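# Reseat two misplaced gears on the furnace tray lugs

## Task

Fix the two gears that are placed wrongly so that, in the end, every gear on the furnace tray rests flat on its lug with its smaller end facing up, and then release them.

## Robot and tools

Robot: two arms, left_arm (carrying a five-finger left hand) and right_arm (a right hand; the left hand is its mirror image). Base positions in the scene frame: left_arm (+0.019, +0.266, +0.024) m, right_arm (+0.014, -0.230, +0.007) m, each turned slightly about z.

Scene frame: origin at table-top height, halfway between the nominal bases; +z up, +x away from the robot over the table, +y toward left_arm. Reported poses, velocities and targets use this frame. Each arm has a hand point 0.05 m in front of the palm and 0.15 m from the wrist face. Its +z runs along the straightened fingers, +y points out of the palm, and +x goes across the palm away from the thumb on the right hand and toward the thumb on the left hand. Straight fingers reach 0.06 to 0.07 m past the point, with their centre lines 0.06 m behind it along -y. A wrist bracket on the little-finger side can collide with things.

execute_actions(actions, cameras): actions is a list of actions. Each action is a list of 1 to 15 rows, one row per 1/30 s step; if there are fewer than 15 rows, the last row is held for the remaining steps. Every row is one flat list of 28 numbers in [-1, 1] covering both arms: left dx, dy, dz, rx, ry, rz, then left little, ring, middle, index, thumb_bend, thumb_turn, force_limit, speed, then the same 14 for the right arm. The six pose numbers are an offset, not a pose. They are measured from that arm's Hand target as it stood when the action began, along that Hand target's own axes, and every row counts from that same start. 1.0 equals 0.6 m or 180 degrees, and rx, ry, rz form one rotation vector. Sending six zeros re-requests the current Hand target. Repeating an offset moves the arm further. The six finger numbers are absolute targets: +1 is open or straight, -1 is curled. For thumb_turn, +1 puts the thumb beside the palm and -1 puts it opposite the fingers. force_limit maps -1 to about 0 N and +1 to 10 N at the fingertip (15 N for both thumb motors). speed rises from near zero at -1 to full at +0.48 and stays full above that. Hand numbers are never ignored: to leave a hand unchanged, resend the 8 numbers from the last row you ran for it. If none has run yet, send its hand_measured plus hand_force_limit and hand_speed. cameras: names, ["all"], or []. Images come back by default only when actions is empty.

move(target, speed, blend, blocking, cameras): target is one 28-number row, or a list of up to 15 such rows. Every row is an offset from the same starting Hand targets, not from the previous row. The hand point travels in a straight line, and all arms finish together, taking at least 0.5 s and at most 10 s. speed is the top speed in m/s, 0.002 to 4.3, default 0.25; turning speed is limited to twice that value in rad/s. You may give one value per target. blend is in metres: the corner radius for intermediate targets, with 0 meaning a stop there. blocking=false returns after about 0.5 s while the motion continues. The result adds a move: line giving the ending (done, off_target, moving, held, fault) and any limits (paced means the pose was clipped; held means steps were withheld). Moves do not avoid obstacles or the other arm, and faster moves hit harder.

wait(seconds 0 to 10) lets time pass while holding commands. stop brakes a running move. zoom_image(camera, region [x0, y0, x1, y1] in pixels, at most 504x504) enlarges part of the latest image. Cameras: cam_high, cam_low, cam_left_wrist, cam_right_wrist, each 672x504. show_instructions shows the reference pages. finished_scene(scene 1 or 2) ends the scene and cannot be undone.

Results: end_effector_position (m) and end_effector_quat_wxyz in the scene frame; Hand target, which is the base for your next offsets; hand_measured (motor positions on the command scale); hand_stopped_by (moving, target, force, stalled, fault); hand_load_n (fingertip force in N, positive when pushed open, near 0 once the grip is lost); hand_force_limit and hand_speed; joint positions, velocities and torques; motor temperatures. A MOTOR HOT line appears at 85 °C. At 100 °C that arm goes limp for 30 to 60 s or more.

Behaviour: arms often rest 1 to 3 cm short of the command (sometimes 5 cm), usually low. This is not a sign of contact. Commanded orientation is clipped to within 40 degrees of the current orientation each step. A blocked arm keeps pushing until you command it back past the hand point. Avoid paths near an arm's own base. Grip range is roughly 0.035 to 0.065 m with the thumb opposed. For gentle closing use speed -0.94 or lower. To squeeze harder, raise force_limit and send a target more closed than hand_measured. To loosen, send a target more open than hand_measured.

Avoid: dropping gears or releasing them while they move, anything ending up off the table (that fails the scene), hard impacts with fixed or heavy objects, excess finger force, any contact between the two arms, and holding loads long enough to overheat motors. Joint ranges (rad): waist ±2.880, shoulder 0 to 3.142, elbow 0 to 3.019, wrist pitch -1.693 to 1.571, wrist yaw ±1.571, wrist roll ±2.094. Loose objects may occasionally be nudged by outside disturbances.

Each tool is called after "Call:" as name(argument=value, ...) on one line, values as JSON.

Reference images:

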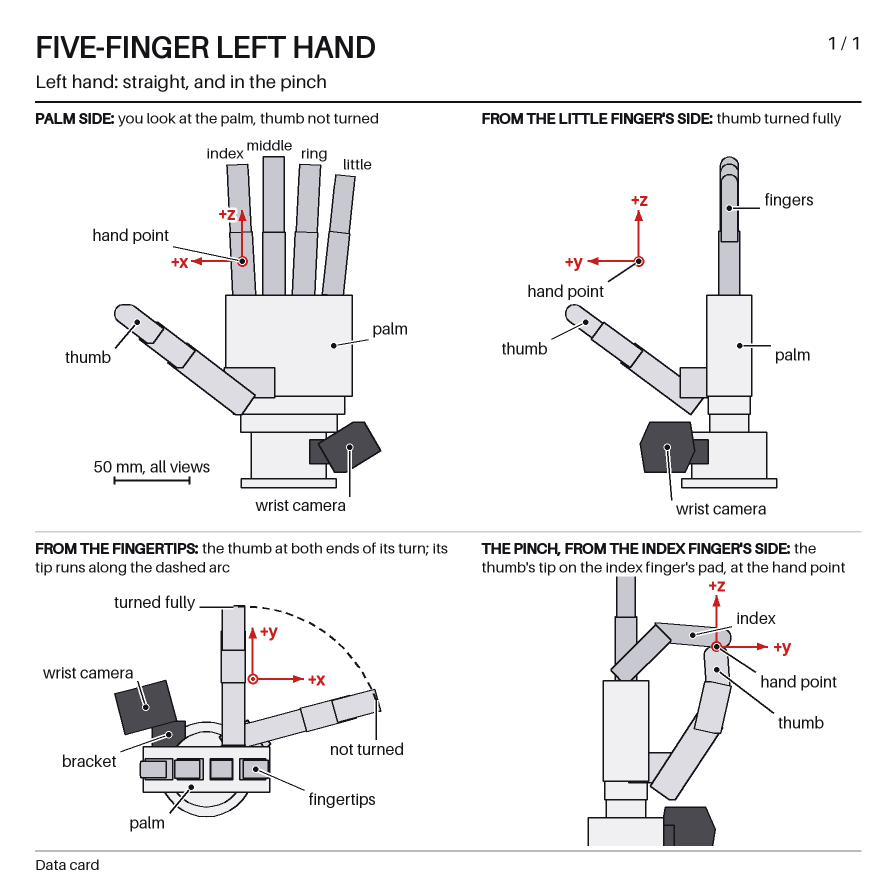

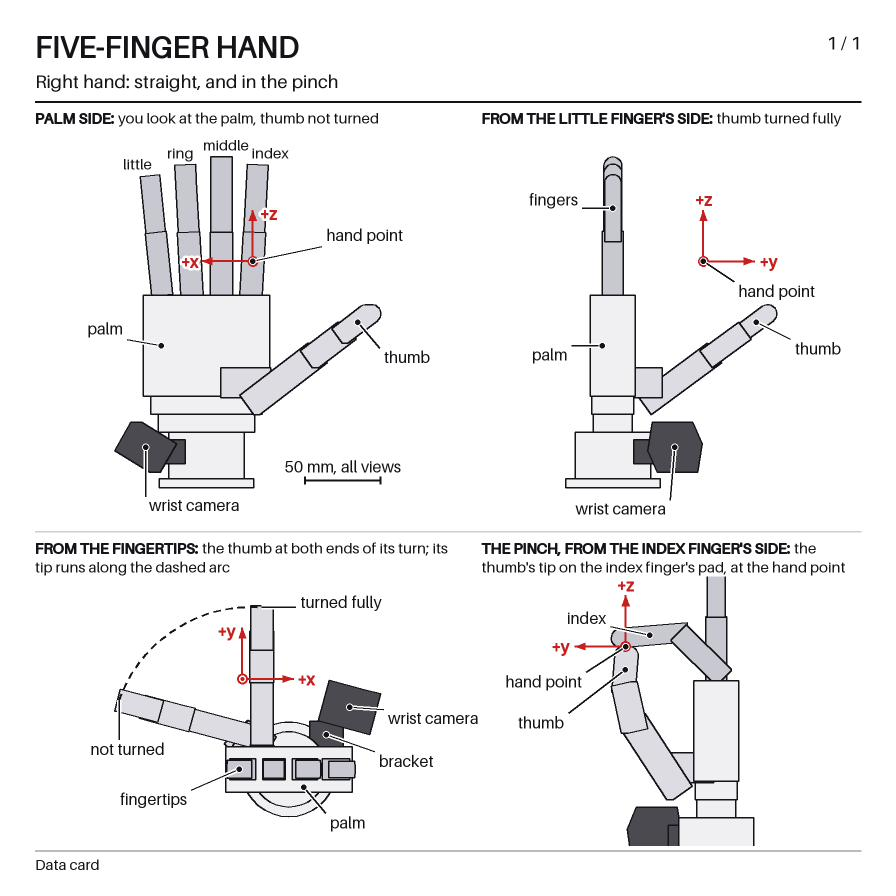

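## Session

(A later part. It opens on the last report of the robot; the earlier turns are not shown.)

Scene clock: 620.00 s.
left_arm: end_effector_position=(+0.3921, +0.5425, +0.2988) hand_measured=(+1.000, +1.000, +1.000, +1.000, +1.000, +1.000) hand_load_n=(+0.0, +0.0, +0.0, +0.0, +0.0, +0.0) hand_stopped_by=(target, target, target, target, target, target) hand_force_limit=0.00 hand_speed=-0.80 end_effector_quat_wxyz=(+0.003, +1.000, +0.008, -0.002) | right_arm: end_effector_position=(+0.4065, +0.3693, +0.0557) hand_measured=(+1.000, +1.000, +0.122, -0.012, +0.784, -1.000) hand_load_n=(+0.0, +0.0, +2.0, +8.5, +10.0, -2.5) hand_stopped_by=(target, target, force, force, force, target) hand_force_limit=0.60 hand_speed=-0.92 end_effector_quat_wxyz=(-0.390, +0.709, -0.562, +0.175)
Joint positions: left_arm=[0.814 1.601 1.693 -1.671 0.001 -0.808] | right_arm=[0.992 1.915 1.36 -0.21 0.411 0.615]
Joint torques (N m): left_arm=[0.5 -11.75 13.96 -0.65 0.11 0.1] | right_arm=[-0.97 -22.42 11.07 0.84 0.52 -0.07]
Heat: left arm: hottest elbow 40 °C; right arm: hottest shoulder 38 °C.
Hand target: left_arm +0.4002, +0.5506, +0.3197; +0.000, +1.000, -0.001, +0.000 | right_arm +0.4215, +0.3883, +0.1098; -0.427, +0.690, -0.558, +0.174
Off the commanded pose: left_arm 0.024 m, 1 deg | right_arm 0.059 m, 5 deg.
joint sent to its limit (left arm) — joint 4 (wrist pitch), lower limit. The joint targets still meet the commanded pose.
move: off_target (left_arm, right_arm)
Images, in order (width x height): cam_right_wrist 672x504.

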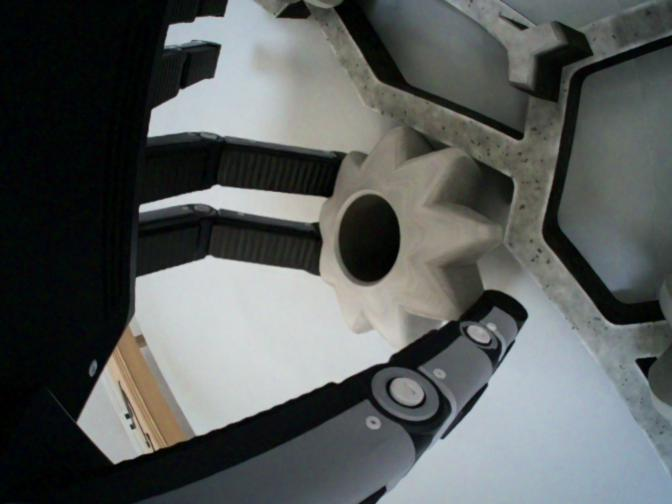

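Call:
move(target=[0,0,0,0,0,0,1,1,1,1,1,1,0,-0.8,-0.0504,-0.0659,-0.0347,0,0,0,1,1,-0.25,-0.25,0.2,-1,0.6,-0.92], speed=0.06, cameras=["cam_right_wrist"])

Scene clock: 622.60 s.
left_arm: end_effector_position=(+0.3921, +0.5425, +0.2988) hand_measured=(+1.000, +1.000, +1.000, +1.000, +1.000, +1.000) hand_load_n=(+0.0, +0.0, +0.0, +0.0, +0.0, +0.0) hand_stopped_by=(target, target, target, target, target, target) hand_force_limit=0.00 hand_speed=-0.80 end_effector_quat_wxyz=(+0.003, +1.000, +0.008, -0.002) | right_arm: end_effector_position=(+0.4173, +0.3918, +0.1301) hand_measured=(+1.000, +1.000, +0.122, -0.014, +0.780, -1.000) hand_load_n=(+0.0, +0.0, +0.0, +0.0, +0.0, +0.0) hand_stopped_by=(target, target, force, force, force, target) hand_force_limit=0.60 hand_speed=-0.92 end_effector_quat_wxyz=(-0.406, +0.700, -0.560, +0.178)
Joint positions: left_arm=[0.814 1.601 1.693 -1.671 0.001 -0.808] | right_arm=[0.999 1.877 1.5 -0.353 0.426 0.615]
Joint torques (N m): left_arm=[0.5 -11.87 13.97 -0.68 0.11 0.11] | right_arm=[-0.21 -19.72 11.32 0.83 0.45 0.04]
Heat: left arm: hottest elbow 40 °C; right arm: hottest shoulder 38 °C.
Hand target: left_arm +0.4002, +0.5506, +0.3197; +0.000, +1.000, -0.001, +0.000 | right_arm +0.4217, +0.4083, +0.1602; -0.427, +0.689, -0.558, +0.174
Off the commanded pose: left_arm 0.024 m, 1 deg | right_arm 0.034 m, 3 deg.
joint sent to its limit (left arm) — joint 4 (wrist pitch), lower limit. The joint targets still meet the commanded pose.
move: off_target (left_arm, right_arm)
Images, in order (width x height): cam_right_wrist 672x504.

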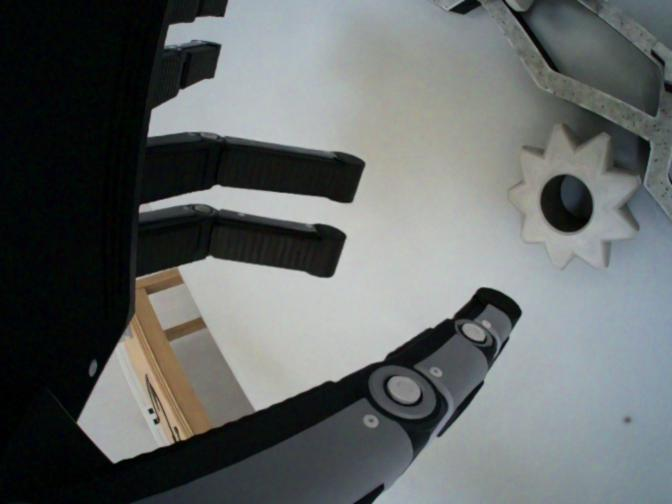

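Call:
move(target=[0,0,0,0,0,0,1,1,1,1,1,1,0,-0.8,0.0365,0.0495,-0.0828,0,0,0,1,1,0.5,0.5,1,-1,0.4,0], speed=0.15, cameras=["cam_right_wrist"])

Scene clock: 643.77 s.
left_arm: end_effector_position=(+0.3921, +0.5425, +0.2988) hand_measured=(+1.000, +1.000, +1.000, +1.000, +1.000, +1.000) hand_load_n=(+0.0, +0.0, +0.0, +0.0, +0.0, +0.0) hand_stopped_by=(target, target, target, target, target, target) hand_force_limit=0.00 hand_speed=-0.80 end_effector_quat_wxyz=(+0.003, +1.000, +0.008, -0.002) | right_arm: end_effector_position=(+0.3742, +0.3644, +0.1439) hand_measured=(+1.000, +1.000, +0.500, +0.500, +1.000, -1.000) hand_load_n=(+0.0, +0.0, +0.0, +0.0, +0.0, +0.0) hand_stopped_by=(target, target, target, target, target, target) hand_force_limit=0.40 hand_speed=0.00 end_effector_quat_wxyz=(-0.411, +0.700, -0.557, +0.177)
Joint positions: left_arm=[0.814 1.601 1.693 -1.671 0.001 -0.808] | right_arm=[1.039 1.752 1.355 -0.333 0.453 0.638]
Joint torques (N m): left_arm=[0.5 -11.87 13.98 -0.57 0.11 0.11] | right_arm=[-0.56 -19.14 7.41 1.74 0.47 0.06]
Heat: left arm: hottest elbow 41 °C; right arm: hottest shoulder 38 °C.
Hand target: left_arm +0.4002, +0.5506, +0.3197; +0.000, +1.000, -0.001, +0.000 | right_arm +0.3744, +0.3684, +0.1602; -0.428, +0.690, -0.558, +0.174
Off the commanded pose: left_arm 0.024 m, 1 deg | right_arm 0.017 m, 2 deg.
joint sent to its limit (left arm) — joint 4 (wrist pitch), lower limit. The joint targets still meet the commanded pose.
move: off_target (left_arm, right_arm)
Images, in order (width x height): cam_right_wrist 672x504.

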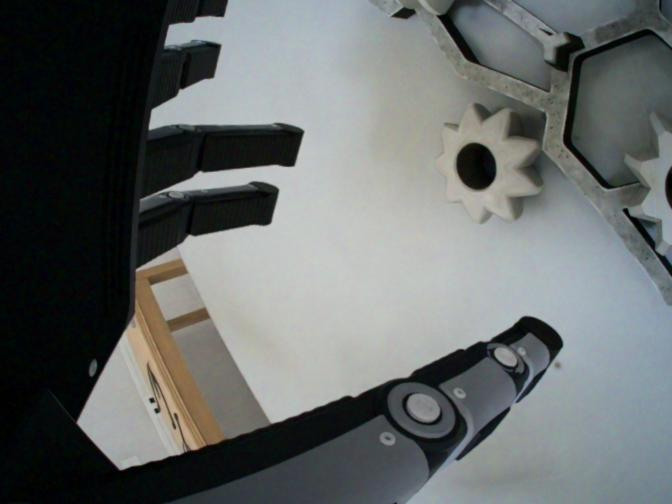

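Call:
move(target=[0,0,0,0,0,0,1,1,1,1,1,1,0,-0.8,0.0415,0.1542,0.1163,0,0,0,1,1,0.5,0.5,1,-1,0.4,0], speed=0.12, cameras=["cam_right_wrist"])

Scene clock: 651.00 s.
left_arm: end_effector_position=(+0.3921, +0.5425, +0.2988) hand_measured=(+1.000, +1.000, +1.000, +1.000, +1.000, +1.000) hand_load_n=(+0.0, +0.0, +0.0, +0.0, +0.0, +0.0) hand_stopped_by=(target, target, target, target, target, target) hand_force_limit=0.00 hand_speed=-0.80 end_effector_quat_wxyz=(+0.003, +1.000, +0.008, -0.002) | right_arm: end_effector_position=(+0.3773, +0.3689, +0.0509) hand_measured=(+1.000, +1.000, +0.500, +0.500, +1.000, -1.000) hand_load_n=(+0.0, +0.0, +0.0, +0.0, -0.5, +0.5) hand_stopped_by=(target, target, target, target, target, target) hand_force_limit=0.40 hand_speed=0.00 end_effector_quat_wxyz=(-0.428, +0.689, -0.558, +0.174)
Joint positions: left_arm=[0.814 1.601 1.693 -1.671 0.001 -0.808] | right_arm=[1.039 1.876 1.235 -0.051 0.456 0.644]
Joint torques (N m): left_arm=[0.73 -11.87 13.97 -0.61 0.11 0.11] | right_arm=[-0.15 -16.73 6.53 1.72 0.43 0.03]
Heat: left arm: hottest elbow 41 °C; right arm: hottest shoulder 38 °C.
Hand target: left_arm +0.4002, +0.5506, +0.3197; +0.000, +1.000, -0.001, +0.000 | right_arm +0.3749, +0.3720, +0.0418; -0.427, +0.690, -0.558, +0.174
Off the commanded pose: left_arm 0.024 m, 1 deg | right_arm 0.010 m, 0 deg.
joint sent to its limit (left arm) — joint 4 (wrist pitch), lower limit. The joint targets still meet the commanded pose.
move: off_target (left_arm)
Images, in order (width x height): cam_right_wrist 672x504.

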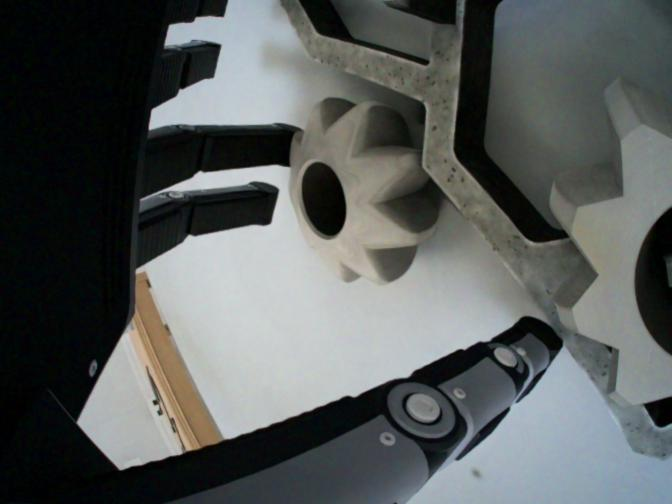

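Call:
move(target=[0,0,0,0,0,0,1,1,1,1,1,1,0,-0.8,0,0,0,0,0,0,1,1,-0.2,-0.2,0.2,-1,0.2,-0.9], speed=0.12, cameras=["cam_right_wrist"])

Scene clock: 658.40 s.
left_arm: end_effector_position=(+0.3921, +0.5425, +0.2988) hand_measured=(+1.000, +1.000, +1.000, +1.000, +1.000, +1.000) hand_load_n=(+0.0, +0.0, +0.0, +0.0, +0.0, +0.0) hand_stopped_by=(target, target, target, target, target, target) hand_force_limit=0.00 hand_speed=-0.80 end_effector_quat_wxyz=(+0.003, +1.000, +0.008, -0.002) | right_arm: end_effector_position=(+0.3805, +0.3716, +0.0553) hand_measured=(+1.000, +1.000, +0.056, -0.200, +0.294, -1.000) hand_load_n=(-0.5, +0.0, +0.5, -0.5, +0.0, +0.0) hand_stopped_by=(target, target, force, target, moving, target) hand_force_limit=0.20 hand_speed=-0.90 end_effector_quat_wxyz=(-0.437, +0.682, -0.560, +0.175)
Joint positions: left_arm=[0.814 1.601 1.693 -1.671 0.001 -0.808] | right_arm=[1.039 1.876 1.235 -0.031 0.462 0.649]
Joint torques (N m): left_arm=[0.67 -12.1 13.94 -0.59 0.12 0.11] | right_arm=[-0.32 -16.62 6.52 1.03 0.22 -0.02]
Heat: left arm: hottest elbow 41 °C; right arm: hottest shoulder 38 °C.
Hand target: left_arm +0.4002, +0.5506, +0.3197; +0.000, +1.000, -0.001, +0.000 | right_arm +0.3749, +0.3719, +0.0416; -0.427, +0.690, -0.558, +0.174
Off the commanded pose: left_arm 0.024 m, 1 deg | right_arm 0.015 m, 1 deg.
joint sent to its limit (left arm) — joint 4 (wrist pitch), lower limit.
move: moving (right_arm; no rest 5 s after the path's end), off_target (left_arm)
Images, in order (width x height): cam_right_wrist 672x504.

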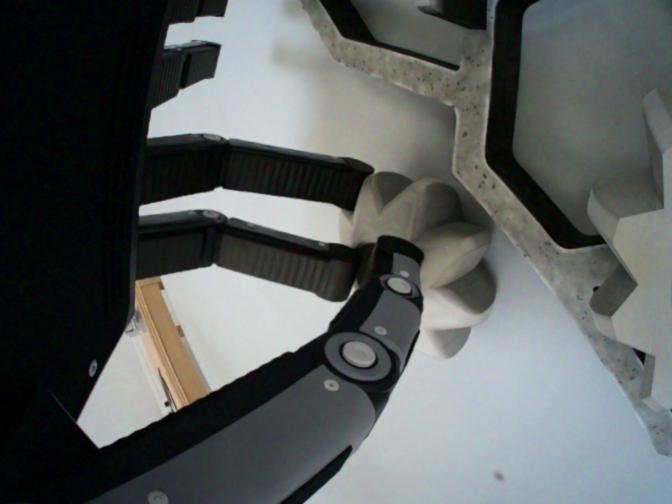

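Call:
move(target=[0,0,0,0,0,0,1,1,1,1,1,1,0,-0.8,0,0,0,0,0,0,1,1,0.5,0.5,1,-1,0.4,0], speed=0.12, cameras=["cam_right_wrist"])

Scene clock: 661.13 s.
left_arm: end_effector_position=(+0.3921, +0.5425, +0.2988) hand_measured=(+1.000, +1.000, +1.000, +1.000, +1.000, +1.000) hand_load_n=(+0.0, +0.0, +0.0, +0.0, +0.0, +0.0) hand_stopped_by=(target, target, target, target, target, target) hand_force_limit=0.00 hand_speed=-0.80 end_effector_quat_wxyz=(+0.003, +1.000, +0.008, -0.002) | right_arm: end_effector_position=(+0.3797, +0.3716, +0.0526) hand_measured=(+1.000, +1.000, +0.500, +0.500, +1.000, -1.000) hand_load_n=(+0.0, +0.0, +0.0, +0.0, +0.0, +0.0) hand_stopped_by=(target, target, target, target, target, target) hand_force_limit=0.40 hand_speed=0.00 end_effector_quat_wxyz=(-0.436, +0.682, -0.561, +0.173)
Joint positions: left_arm=[0.814 1.601 1.693 -1.671 0.001 -0.808] | right_arm=[1.039 1.88 1.233 -0.03 0.46 0.652]
Joint torques (N m): left_arm=[0.73 -11.87 13.97 -0.62 0.11 0.09] | right_arm=[-0.32 -16.91 6.63 0.98 0.29 -0.06]
Heat: left arm: hottest elbow 41 °C; right arm: hottest shoulder 38 °C.
Hand target: left_arm +0.4002, +0.5506, +0.3197; +0.000, +1.000, -0.001, +0.000 | right_arm +0.3749, +0.3720, +0.0419; -0.428, +0.690, -0.558, +0.174
Off the commanded pose: left_arm 0.024 m, 1 deg | right_arm 0.012 m, 1 deg.
joint sent to its limit (left arm) — joint 4 (wrist pitch), lower limit. The joint targets still meet the commanded pose.
move: off_target (left_arm, right_arm)
Images, in order (width x height): cam_right_wrist 672x504.

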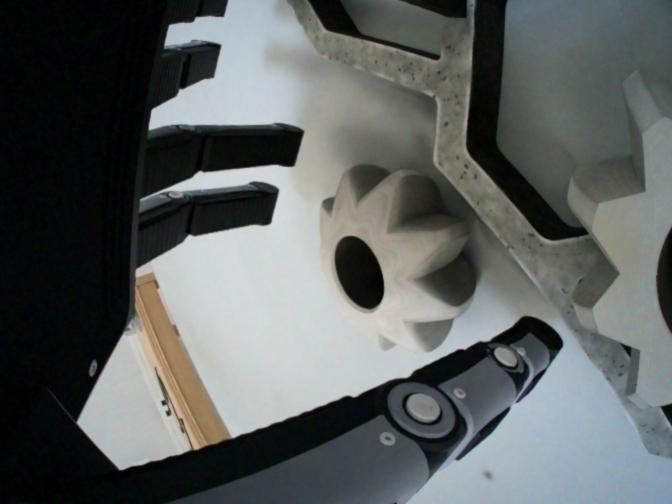

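Call:
move(target=[[0,0,0,0,0,0,1,1,1,1,1,1,0,-0.8,-0.0567,-0.0813,-0.0692,0,0,0,1,1,0.5,0.5,1,-1,0.4,0],[0,0,0,0,0,0,1,1,1,1,1,1,0,-0.8,-0.0255,0.022,0.0063,0,0,0,1,1,0.5,0.5,1,-1,0.4,0]], speed=0.12, cameras=["cam_right_wrist"])

Scene clock: 669.93 s.
left_arm: end_effector_position=(+0.3921, +0.5425, +0.2988) hand_measured=(+1.000, +1.000, +1.000, +1.000, +1.000, +1.000) hand_load_n=(+0.0, +0.0, +0.0, +0.0, +0.0, +0.0) hand_stopped_by=(target, target, target, target, target, target) hand_force_limit=0.00 hand_speed=-0.80 end_effector_quat_wxyz=(+0.003, +1.000, +0.008, -0.002) | right_arm: end_effector_position=(+0.3658, +0.3838, +0.0417) hand_measured=(+1.000, +1.000, +0.500, +0.500, +1.000, -1.000) hand_load_n=(+0.0, +0.0, +0.0, +0.0, +0.0, +0.0) hand_stopped_by=(target, target, target, target, target, target) hand_force_limit=0.40 hand_speed=0.00 end_effector_quat_wxyz=(-0.427, +0.689, -0.559, +0.175)
Joint positions: left_arm=[0.814 1.601 1.693 -1.671 0.001 -0.808] | right_arm=[1.07 1.908 1.257 -0.053 0.481 0.667]
Joint torques (N m): left_arm=[0.62 -11.99 13.94 -0.66 0.11 0.11] | right_arm=[-0.5 -16.85 6.68 1.72 0.34 0.01]
Heat: left arm: hottest elbow 41 °C; right arm: hottest shoulder 39 °C.
Hand target: left_arm +0.4002, +0.5506, +0.3197; +0.000, +1.000, -0.001, +0.000 | right_arm +0.3647, +0.3872, +0.0328; -0.427, +0.690, -0.558, +0.174
Off the commanded pose: left_arm 0.024 m, 1 deg | right_arm 0.010 m, 0 deg.
joint sent to its limit (left arm) — joint 4 (wrist pitch), lower limit. The joint targets still meet the commanded pose.
move: off_target (left_arm)
Images, in order (width x height): cam_right_wrist 672x504.

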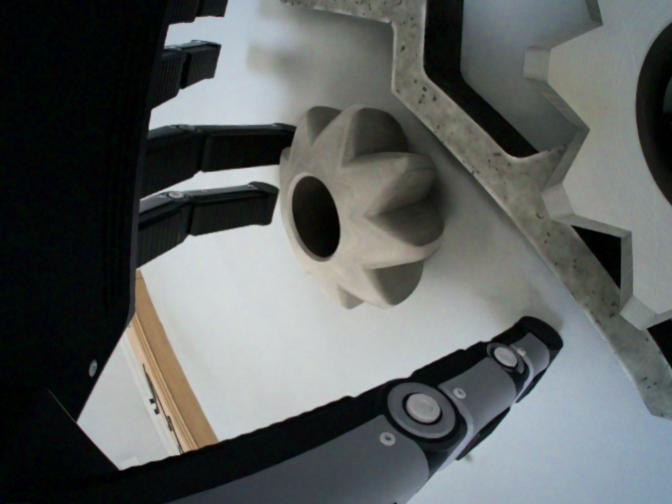

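Call:
move(target=[0,0,0,0,0,0,1,1,1,1,1,1,0,-0.8,0,0,0,0,0,0,1,1,-0.2,-0.2,0.2,-1,0.5,-0.92], speed=0.12, cameras=["cam_right_wrist"])

Call:
wait(seconds=2)

Scene clock: 673.70 s.
left_arm: end_effector_position=(+0.3921, +0.5425, +0.2988) hand_measured=(+1.000, +1.000, +1.000, +1.000, +1.000, +1.000) hand_load_n=(+0.0, +0.0, +0.0, +0.0, +0.0, +0.0) hand_stopped_by=(target, target, target, target, target, target) hand_force_limit=0.00 hand_speed=-0.80 end_effector_quat_wxyz=(+0.003, +1.000, +0.008, -0.002) | right_arm: end_effector_position=(+0.3673, +0.3856, +0.0440) hand_measured=(+1.000, +1.000, +0.114, +0.078, +0.796, -1.000) hand_load_n=(+0.0, +0.0, +6.0, +8.5, +12.5, +0.0) hand_stopped_by=(target, target, force, force, force, target) hand_force_limit=0.50 hand_speed=-0.92 end_effector_quat_wxyz=(-0.432, +0.686, -0.559, +0.175)
Joint positions: left_arm=[0.814 1.601 1.693 -1.671 0.001 -0.808] | right_arm=[1.07 1.908 1.257 -0.041 0.483 0.667]
Joint torques (N m): left_arm=[0.5 -11.87 13.98 -0.61 0.11 0.11] | right_arm=[-0.56 -16.85 6.71 1.31 0.25 0.01]
Heat: left arm: hottest elbow 41 °C; right arm: hottest shoulder 39 °C.
Hand target: left_arm +0.4002, +0.5506, +0.3197; +0.000, +1.000, -0.001, +0.000 | right_arm +0.3646, +0.3873, +0.0328; -0.427, +0.690, -0.558, +0.174
Off the commanded pose: left_arm 0.024 m, 1 deg | right_arm 0.012 m, 1 deg.
joint sent to its limit (left arm) — joint 4 (wrist pitch), lower limit. The joint targets still meet the commanded pose.
move: off_target (left_arm, right_arm)
Images, in order (width x height): cam_right_wrist 672x504.

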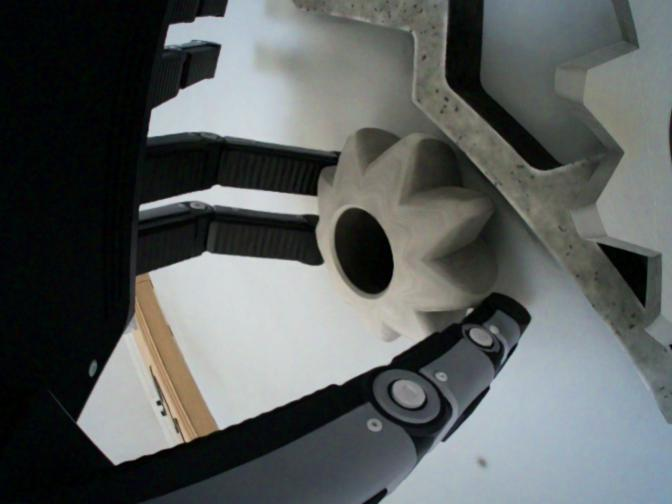

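Scene clock: 675.70 s.
left_arm: end_effector_position=(+0.3921, +0.5425, +0.2988) hand_measured=(+1.000, +1.000, +1.000, +1.000, +1.000, +1.000) hand_load_n=(+0.0, +0.0, +0.0, +0.0, +0.0, +0.0) hand_stopped_by=(target, target, target, target, target, target) hand_force_limit=0.00 hand_speed=-0.80 end_effector_quat_wxyz=(+0.003, +1.000, +0.008, -0.002) | right_arm: end_effector_position=(+0.3673, +0.3856, +0.0440) hand_measured=(+1.000, +1.000, +0.114, +0.078, +0.796, -1.000) hand_load_n=(+0.0, +0.0, +6.0, +8.5, +12.5, -0.5) hand_stopped_by=(target, target, force, force, force, target) hand_force_limit=0.50 hand_speed=-0.92 end_effector_quat_wxyz=(-0.432, +0.686, -0.559, +0.175)
Joint positions: left_arm=[0.814 1.601 1.693 -1.671 0.001 -0.808] | right_arm=[1.07 1.908 1.257 -0.041 0.483 0.667]
Joint torques (N m): left_arm=[0.73 -12.04 13.96 -0.65 0.1 0.11] | right_arm=[-0.56 -16.91 6.71 1.31 0.25 0.01]
Heat: left arm: hottest elbow 41 °C; right arm: hottest shoulder 39 °C.
Hand target: left_arm +0.4002, +0.5506, +0.3197; +0.000, +1.000, -0.001, +0.000 | right_arm +0.3646, +0.3873, +0.0328; -0.427, +0.690, -0.558, +0.174
Off the commanded pose: left_arm 0.024 m, 1 deg | right_arm 0.012 m, 1 deg.
wait: 2.00 s; at rest by 0.17 s

Call:
move(target=[0,0,0,0,0,0,1,1,1,1,1,1,0,-0.8,-0.0375,-0.1245,-0.091,0.0479,-0.036,0.0294,1,1,-0.2,-0.2,0.2,-1,0.5,-0.92], speed=0.08, cameras=["cam_right_wrist", "cam_high"])

Scene clock: 679.23 s.
left_arm: end_effector_position=(+0.3921, +0.5425, +0.2988) hand_measured=(+1.000, +1.000, +1.000, +1.000, +1.000, +1.000) hand_load_n=(+0.0, +0.0, +0.0, +0.0, +0.0, +0.0) hand_stopped_by=(target, target, target, target, target, target) hand_force_limit=0.00 hand_speed=-0.80 end_effector_quat_wxyz=(+0.003, +1.000, +0.008, -0.002) | right_arm: end_effector_position=(+0.3602, +0.3767, +0.0849) hand_measured=(+1.000, +1.000, +0.114, +0.078, +0.796, -1.000) hand_load_n=(+0.0, +0.0, +5.5, +8.0, +12.5, -0.5) hand_stopped_by=(target, target, force, force, force, target) hand_force_limit=0.50 hand_speed=-0.92 end_effector_quat_wxyz=(-0.480, +0.661, -0.554, +0.163)
Joint positions: left_arm=[0.814 1.601 1.693 -1.671 0.001 -0.808] | right_arm=[1.073 1.811 1.165 0.067 0.481 0.664]
Joint torques (N m): left_arm=[0.5 -11.81 13.98 -0.61 0.11 0.1] | right_arm=[-0.67 -21.01 7.42 2.37 0.5 -0.02]
Heat: left arm: hottest elbow 41 °C; right arm: hottest shoulder 39 °C.
Hand target: left_arm +0.4002, +0.5506, +0.3197; +0.000, +1.000, -0.001, +0.000 | right_arm +0.3648, +0.3872, +0.1280; -0.516, +0.638, -0.550, +0.156
Off the commanded pose: left_arm 0.024 m, 1 deg | right_arm 0.045 m, 5 deg.
joint sent to its limit (left arm) — joint 4 (wrist pitch), lower limit. The joint targets still meet the commanded pose.
move: off_target (left_arm, right_arm)
Images, in order (width x height): cam_high 672x504, cam_right_wrist 672x504.

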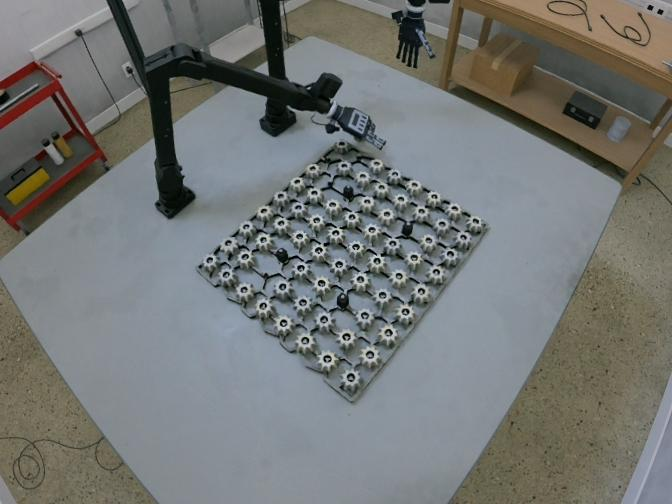

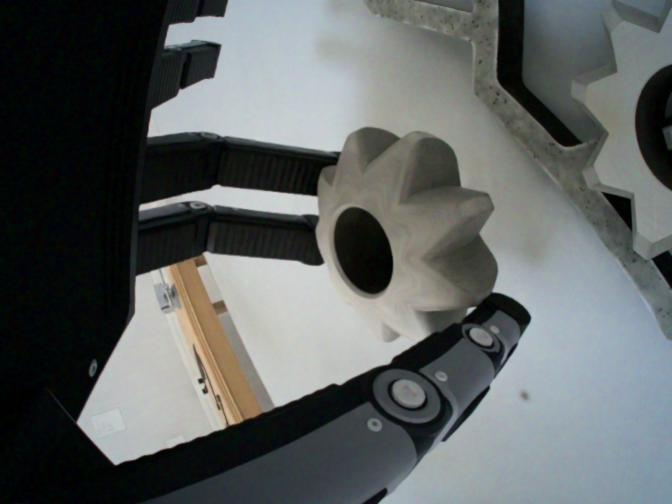

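Call:
move(target=[0,0,0,0,0,0,1,1,1,1,1,1,0,-0.8,-0.0472,-0.2065,0.1042,-0.0443,0.0139,-0.2259,1,1,-0.2,-0.2,0.2,-1,0.5,-0.92], speed=0.15, cameras=["cam_right_wrist", "cam_low"])

Scene clock: 697.90 s.
left_arm: end_effector_position=(+0.3921, +0.5425, +0.2988) hand_measured=(+1.000, +1.000, +1.000, +1.000, +1.000, +1.000) hand_load_n=(+0.0, +0.0, +0.0, -0.5, +0.0, +0.0) hand_stopped_by=(target, target, target, target, target, target) hand_force_limit=0.00 hand_speed=-0.80 end_effector_quat_wxyz=(+0.003, +1.000, +0.008, -0.002) | right_arm: end_effector_position=(+0.4537, +0.4090, +0.1686) hand_measured=(+1.000, +1.000, +0.114, +0.078, +0.796, -1.000) hand_load_n=(+0.0, +0.0, +5.0, +7.5, +12.5, +0.5) hand_stopped_by=(target, target, force, force, force, target) hand_force_limit=0.50 hand_speed=-0.92 end_effector_quat_wxyz=(-0.341, +0.837, -0.314, +0.292)
Joint positions: left_arm=[0.814 1.601 1.693 -1.671 0.001 -0.808] | right_arm=[1.004 1.99 1.809 -0.532 0.419 -0.011]
Joint torques (N m): left_arm=[0.32 -11.93 14 -0.65 0.11 0.1] | right_arm=[-1.38 -22.36 13.64 1.14 0.34 -0.16]
Heat: left arm: hottest elbow 41 °C; right arm: hottest shoulder 39 °C.
Hand target: left_arm +0.4002, +0.5506, +0.3197; +0.000, +1.000, -0.001, +0.000 | right_arm +0.4699, +0.4250, +0.2150; -0.373, +0.819, -0.314, +0.301
Off the commanded pose: left_arm 0.024 m, 1 deg | right_arm 0.052 m, 4 deg.
joint sent to its limit (left arm) — joint 4 (wrist pitch), lower limit. The joint targets still meet the commanded pose.
move: off_target (left_arm, right_arm)
Images, in order (width x height): cam_low 672x504, cam_right_wrist 672x504.

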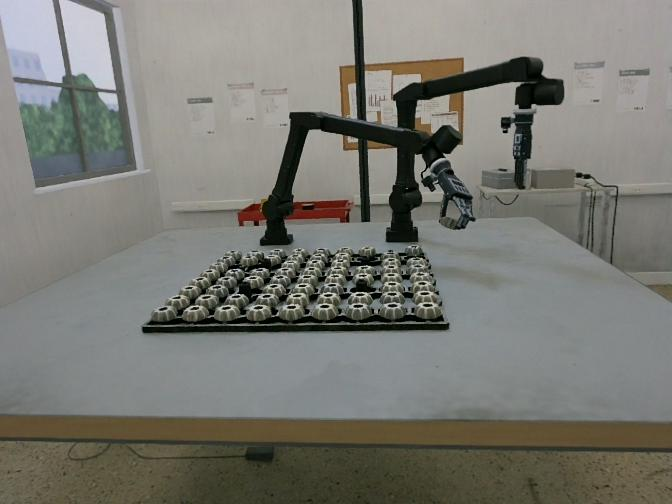

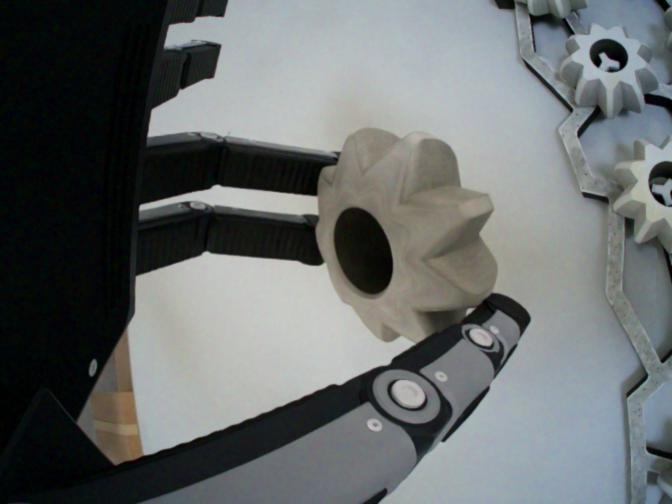

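Call:
move(target=[[0,0,0,0,0,0,1,1,1,1,1,1,0,-0.8,0.0042,-0.0092,0.0157,0.0486,0.0659,-0.2220,1,1,-0.2,-0.2,0.2,-1,0.5,-0.92],[0,0,0,0,0,0,1,1,1,1,1,1,0,-0.8,0.0042,-0.0092,0.0157,0.0727,0.1972,-0.3866,1,1,-0.2,-0.2,0.2,-1,0.5,-0.92]], speed=0.15, blend=[0.03,0], cameras=["cam_right_wrist", "cam_low", "cam_high"])

Scene clock: 708.17 s.
left_arm: end_effector_position=(+0.3921, +0.5425, +0.2988) hand_measured=(+1.000, +1.000, +1.000, +1.000, +1.000, +1.000) hand_load_n=(+0.0, +0.0, +0.0, +0.0, +0.0, +0.0) hand_stopped_by=(target, target, target, target, target, target) hand_force_limit=0.00 hand_speed=-0.80 end_effector_quat_wxyz=(+0.003, +1.000, +0.008, -0.002) | right_arm: end_effector_position=(+0.4826, +0.4249, +0.1950) hand_measured=(+1.000, +1.000, +0.114, +0.078, +0.796, -1.000) hand_load_n=(+0.0, +0.0, +5.0, +8.5, +12.0, +1.5) hand_stopped_by=(target, target, force, force, force, target) hand_force_limit=0.50 hand_speed=-0.92 end_effector_quat_wxyz=(-0.108, +0.694, +0.144, +0.697)
Joint positions: left_arm=[0.814 1.601 1.693 -1.671 0.001 -0.808] | right_arm=[1.15 2.166 1.65 0.508 0.823 -1.615]
Joint torques (N m): left_arm=[0.56 -11.75 13.96 -0.64 0.11 0.11] | right_arm=[-0.38 -23.59 8.05 2.33 0.06 -0.37]
Heat: left arm: hottest elbow 41 °C; right arm: hottest shoulder 39 °C.
Hand target: left_arm +0.4002, +0.5506, +0.3197; +0.000, +1.000, -0.001, +0.000 | right_arm +0.4798, +0.4300, +0.2152; -0.116, +0.682, +0.142, +0.709
Off the commanded pose: left_arm 0.024 m, 1 deg | right_arm 0.021 m, 2 deg.
joint sent to its limit (left arm) — joint 4 (wrist pitch), lower limit. The joint targets still meet the commanded pose.
move: off_target (left_arm, right_arm)
Images, in order (width x height): cam_high 672x504, cam_low 672x504, cam_right_wrist 672x504.

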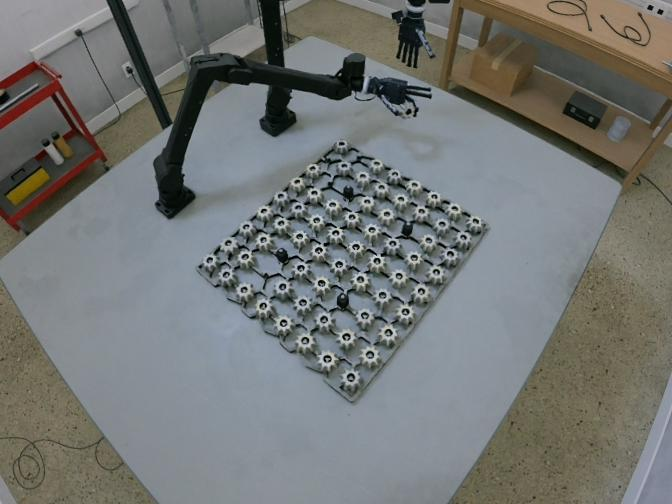

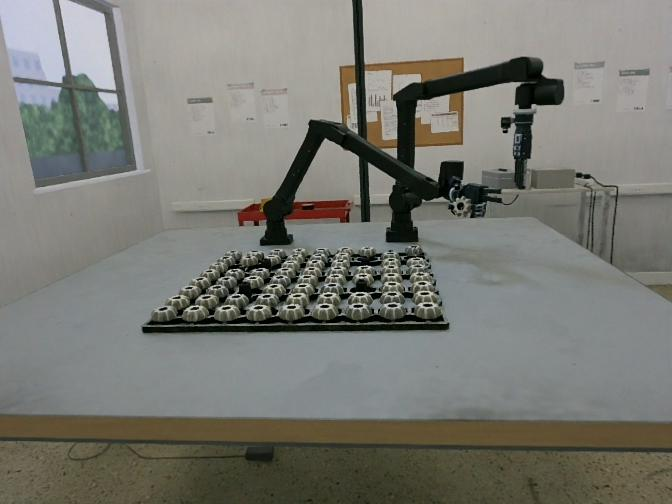

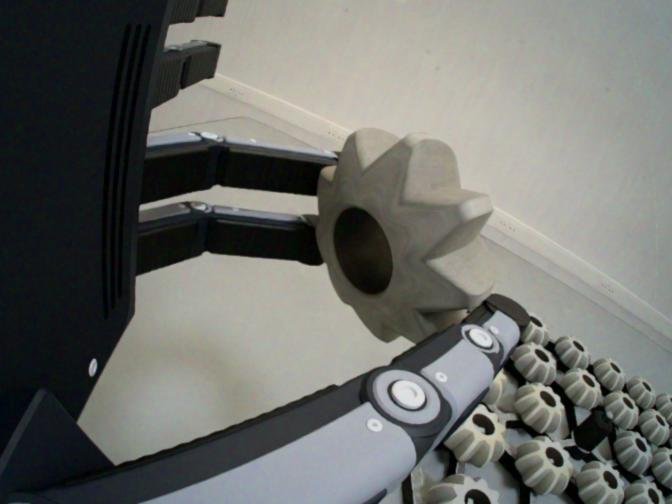

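Call:
move(target=[0,0,0,0,0,0,1,1,1,1,1,1,0,-0.8,-0.2497,-0.0109,-0.0073,0,0,0,1,1,-0.2,-0.2,0.2,-1,0.5,-0.92], speed=0.12, cameras=["cam_right_wrist", "cam_low"])

Call:
zoom_image(camera="cam_low", region=[400, 160, 540, 265])

Scene clock: 715.53 s.
left_arm: end_effector_position=(+0.3921, +0.5425, +0.2988) hand_measured=(+1.000, +1.000, +1.000, +1.000, +1.000, +1.000) hand_load_n=(+0.0, +0.0, +0.0, +0.0, +0.0, +0.0) hand_stopped_by=(target, target, target, target, target, target) hand_force_limit=0.00 hand_speed=-0.80 end_effector_quat_wxyz=(+0.003, +1.000, +0.008, -0.002) | right_arm: end_effector_position=(+0.4803, +0.4195, +0.0368) hand_measured=(+1.000, +1.000, +0.114, +0.078, +0.796, -1.000) hand_load_n=(+0.0, +0.0, +5.0, +8.0, +12.0, +1.5) hand_stopped_by=(target, target, force, force, force, target) hand_force_limit=0.50 hand_speed=-0.92 end_effector_quat_wxyz=(-0.104, +0.697, +0.149, +0.694)
Joint positions: left_arm=[0.814 1.601 1.693 -1.671 0.001 -0.808] | right_arm=[1.15 2.408 1.617 0.768 0.822 -1.615]
Joint torques (N m): left_arm=[0.62 -11.99 13.94 -0.58 0.11 0.11] | right_arm=[-0.32 -24.7 7.6 2.32 0.1 -0.36]
Heat: left arm: hottest elbow 41 °C; right arm: hottest shoulder 41 °C.
Hand target: left_arm +0.4002, +0.5506, +0.3197; +0.000, +1.000, -0.001, +0.000 | right_arm +0.4800, +0.4302, +0.0652; -0.115, +0.682, +0.142, +0.709
Off the commanded pose: left_arm 0.024 m, 1 deg | right_arm 0.030 m, 3 deg.
joint sent to its limit (left arm) — joint 4 (wrist pitch), lower limit. The joint targets still meet the commanded pose.
move: off_target (left_arm, right_arm)
Images, in order (width x height): cam_low 672x504, cam_right_wrist 672x504.

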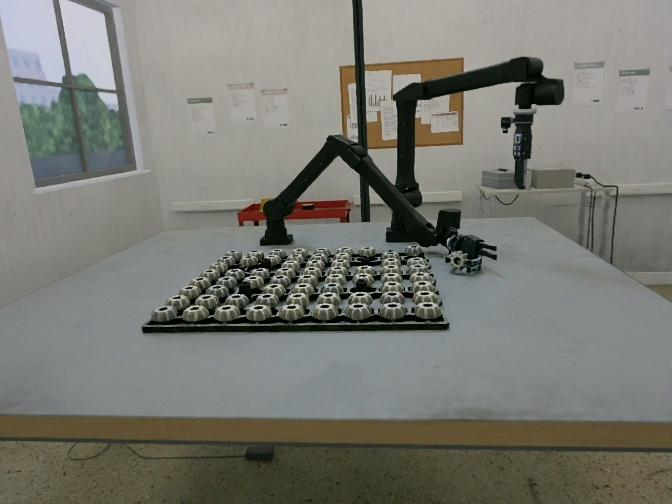

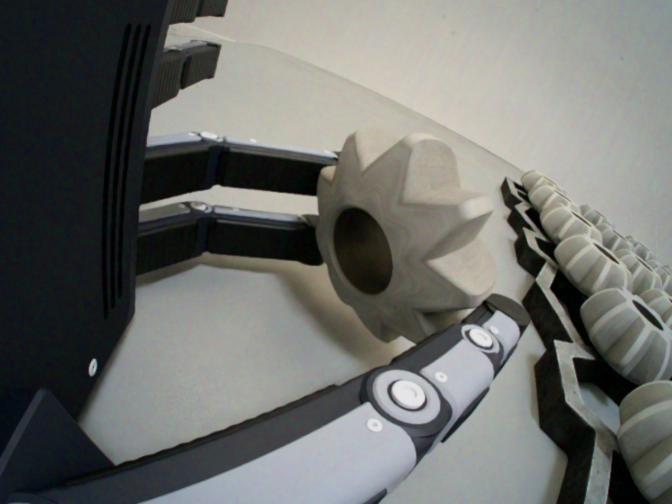

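Scaled by 3.600 from the camera's 672x504 image, which has a finer 960x720 frame.

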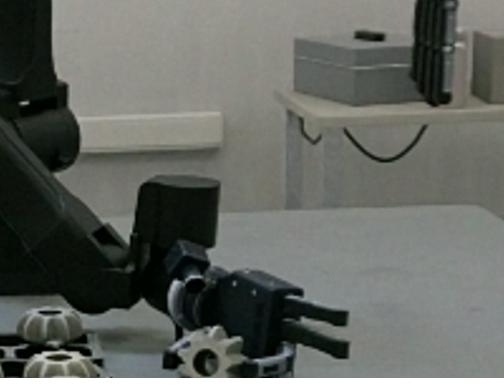

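Call:
zoom_image(camera="cam_low", region=[430, 230, 510, 290])

Scaled by 6.300 from the camera's 672x504 image, which has a finer 960x720 frame.

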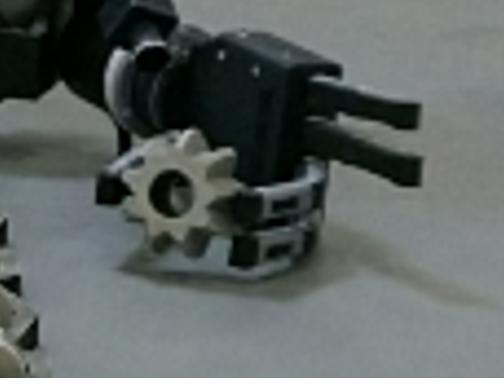

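Call:
move(target=[0,0,0,0,0,0,1,1,1,1,1,1,0,-0.8,-0.0166,-0.0007,-0.0005,0,0,0,1,1,-0.2,-0.2,0.2,-1,0.5,-0.92], speed=0.05, cameras=["cam_right_wrist", "cam_low"])

Call:
zoom_image(camera="cam_low", region=[430, 230, 510, 290])

Scene clock: 718.03 s.
left_arm: end_effector_position=(+0.3921, +0.5425, +0.2988) hand_measured=(+1.000, +1.000, +1.000, +1.000, +1.000, +1.000) hand_load_n=(+0.0, +0.0, +0.0, +0.0, +0.0, +0.0) hand_stopped_by=(target, target, target, target, target, target) hand_force_limit=0.00 hand_speed=-0.80 end_effector_quat_wxyz=(+0.003, +1.000, +0.008, -0.002) | right_arm: end_effector_position=(+0.4803, +0.4195, +0.0357) hand_measured=(+1.000, +1.000, +0.114, +0.078, +0.796, -1.000) hand_load_n=(+0.0, +0.0, +5.0, +8.5, +12.0, +1.5) hand_stopped_by=(target, target, force, force, force, target) hand_force_limit=0.50 hand_speed=-0.92 end_effector_quat_wxyz=(-0.107, +0.695, +0.145, +0.696)
Joint positions: left_arm=[0.814 1.601 1.693 -1.671 0.001 -0.808] | right_arm=[1.15 2.413 1.617 0.784 0.822 -1.616]
Joint torques (N m): left_arm=[0.73 -12.04 13.94 -0.69 0.12 0.11] | right_arm=[-0.32 -23.71 7.87 2.25 0.08 -0.36]
Heat: left arm: hottest elbow 41 °C; right arm: hottest shoulder 41 °C.
Hand target: left_arm +0.4002, +0.5506, +0.3197; +0.000, +1.000, -0.001, +0.000 | right_arm +0.4800, +0.4301, +0.0551; -0.115, +0.682, +0.142, +0.708
Off the commanded pose: left_arm 0.024 m, 1 deg | right_arm 0.022 m, 2 deg.
joint sent to its limit (left arm) — joint 4 (wrist pitch), lower limit. The joint targets still meet the commanded pose.
move: off_target (left_arm, right_arm)
Images, in order (width x height): cam_low 672x504, cam_right_wrist 672x504.

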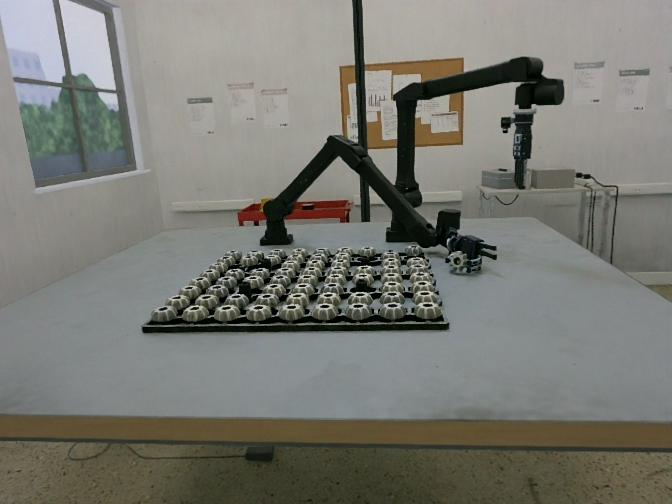

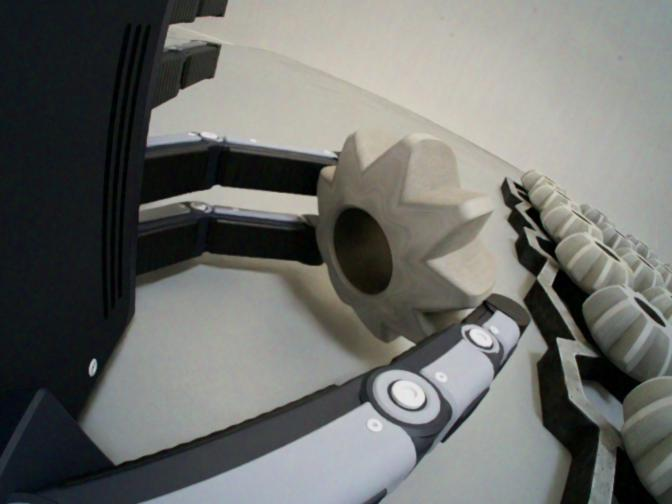

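Scaled by 6.300 from the camera's 672x504 image, which has a finer 960x720 frame.

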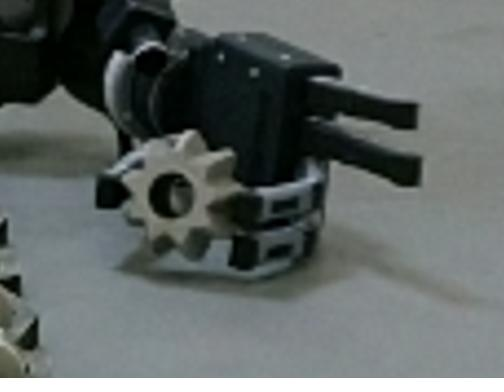

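Call:
move(target=[0,0,0,0,0,0,1,1,1,1,1,1,0,-0.8,-0.0166,-0.0007,-0.0005,0,0,0,1,1,-0.2,-0.2,0.2,-1,0.5,-0.92], speed=0.05)

Scene clock: 719.60 s.
left_arm: end_effector_position=(+0.3921, +0.5425, +0.2988) hand_measured=(+1.000, +1.000, +1.000, +1.000, +1.000, +1.000) hand_load_n=(+0.0, +0.0, +0.0, +0.0, +0.0, +0.0) hand_stopped_by=(target, target, target, target, target, target) hand_force_limit=0.00 hand_speed=-0.80 end_effector_quat_wxyz=(+0.003, +1.000, +0.008, -0.002) | right_arm: end_effector_position=(+0.4803, +0.4195, +0.0344) hand_measured=(+1.000, +1.000, +0.114, +0.078, +0.796, -1.000) hand_load_n=(+0.5, +0.0, +5.0, +8.5, +12.0, +1.5) hand_stopped_by=(target, target, force, force, force, target) hand_force_limit=0.50 hand_speed=-0.92 end_effector_quat_wxyz=(-0.111, +0.692, +0.141, +0.699)
Joint positions: left_arm=[0.814 1.601 1.693 -1.671 0.001 -0.808] | right_arm=[1.15 2.419 1.617 0.805 0.822 -1.616]
Joint torques (N m): left_arm=[0.67 -11.93 14.04 -0.61 0.1 0.1] | right_arm=[-0.32 -22.71 8.23 2.02 0.06 -0.36]
Heat: left arm: hottest elbow 41 °C; right arm: hottest shoulder 41 °C.
Hand target: left_arm +0.4002, +0.5506, +0.3197; +0.000, +1.000, -0.001, +0.000 | right_arm +0.4800, +0.4301, +0.0453; -0.115, +0.682, +0.142, +0.709
Off the commanded pose: left_arm 0.024 m, 1 deg | right_arm 0.015 m, 2 deg.
joint sent to its limit (left arm) — joint 4 (wrist pitch), lower limit. The joint targets still meet the commanded pose.
move: off_target (left_arm, right_arm)

Call:
move(target=[0,0,0,0,0,0,1,1,1,1,1,1,0,-0.8,-0.0166,-0.0007,-0.0005,0,0,0,1,1,-0.2,-0.2,0.2,-1,0.5,-0.92], speed=0.05, cameras=["cam_right_wrist", "cam_low"])

Call:
zoom_image(camera="cam_low", region=[430, 230, 510, 290])

Scene clock: 721.87 s.
left_arm: end_effector_position=(+0.3921, +0.5425, +0.2988) hand_measured=(+1.000, +1.000, +1.000, +1.000, +1.000, +1.000) hand_load_n=(+0.0, +0.0, +0.0, +0.0, +0.0, +0.0) hand_stopped_by=(target, target, target, target, target, target) hand_force_limit=0.00 hand_speed=-0.80 end_effector_quat_wxyz=(+0.003, +1.000, +0.008, -0.002) | right_arm: end_effector_position=(+0.4803, +0.4194, +0.0329) hand_measured=(+1.000, +1.000, +0.114, +0.078, +0.796, -1.000) hand_load_n=(+0.0, +0.0, +5.0, +8.0, +12.0, +1.5) hand_stopped_by=(target, target, force, force, force, target) hand_force_limit=0.50 hand_speed=-0.92 end_effector_quat_wxyz=(-0.116, +0.690, +0.137, +0.702)
Joint positions: left_arm=[0.814 1.601 1.693 -1.671 0.001 -0.808] | right_arm=[1.15 2.425 1.617 0.826 0.822 -1.616]
Joint torques (N m): left_arm=[0.62 -11.69 14 -0.58 0.11 0.11] | right_arm=[-0.32 -21.66 8.62 1.72 0.04 -0.36]
Heat: left arm: hottest elbow 41 °C; right arm: hottest shoulder 41 °C.
Hand target: left_arm +0.4002, +0.5506, +0.3197; +0.000, +1.000, -0.001, +0.000 | right_arm +0.4800, +0.4301, +0.0353; -0.115, +0.682, +0.142, +0.709
Off the commanded pose: left_arm 0.024 m, 1 deg | right_arm 0.011 m, 1 deg.
joint sent to its limit (left arm) — joint 4 (wrist pitch), lower limit. The joint targets still meet the commanded pose.
move: off_target (left_arm, right_arm)
Images, in order (width x height): cam_low 672x504, cam_right_wrist 672x504.

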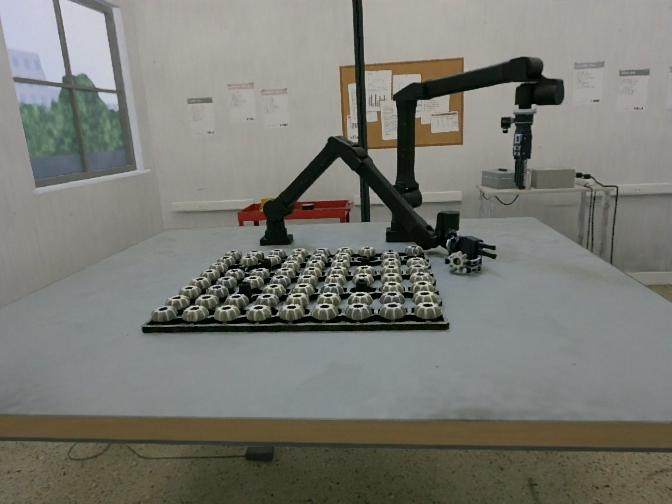

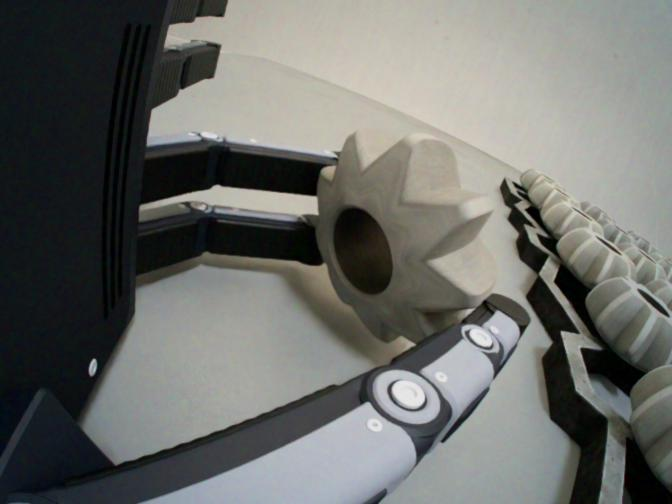

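Scaled by 6.300 from the camera's 672x504 image, which has a finer 960x720 frame.

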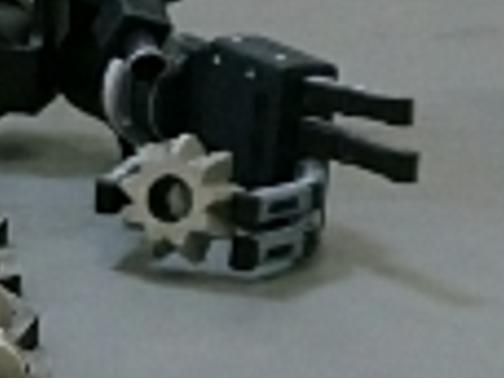

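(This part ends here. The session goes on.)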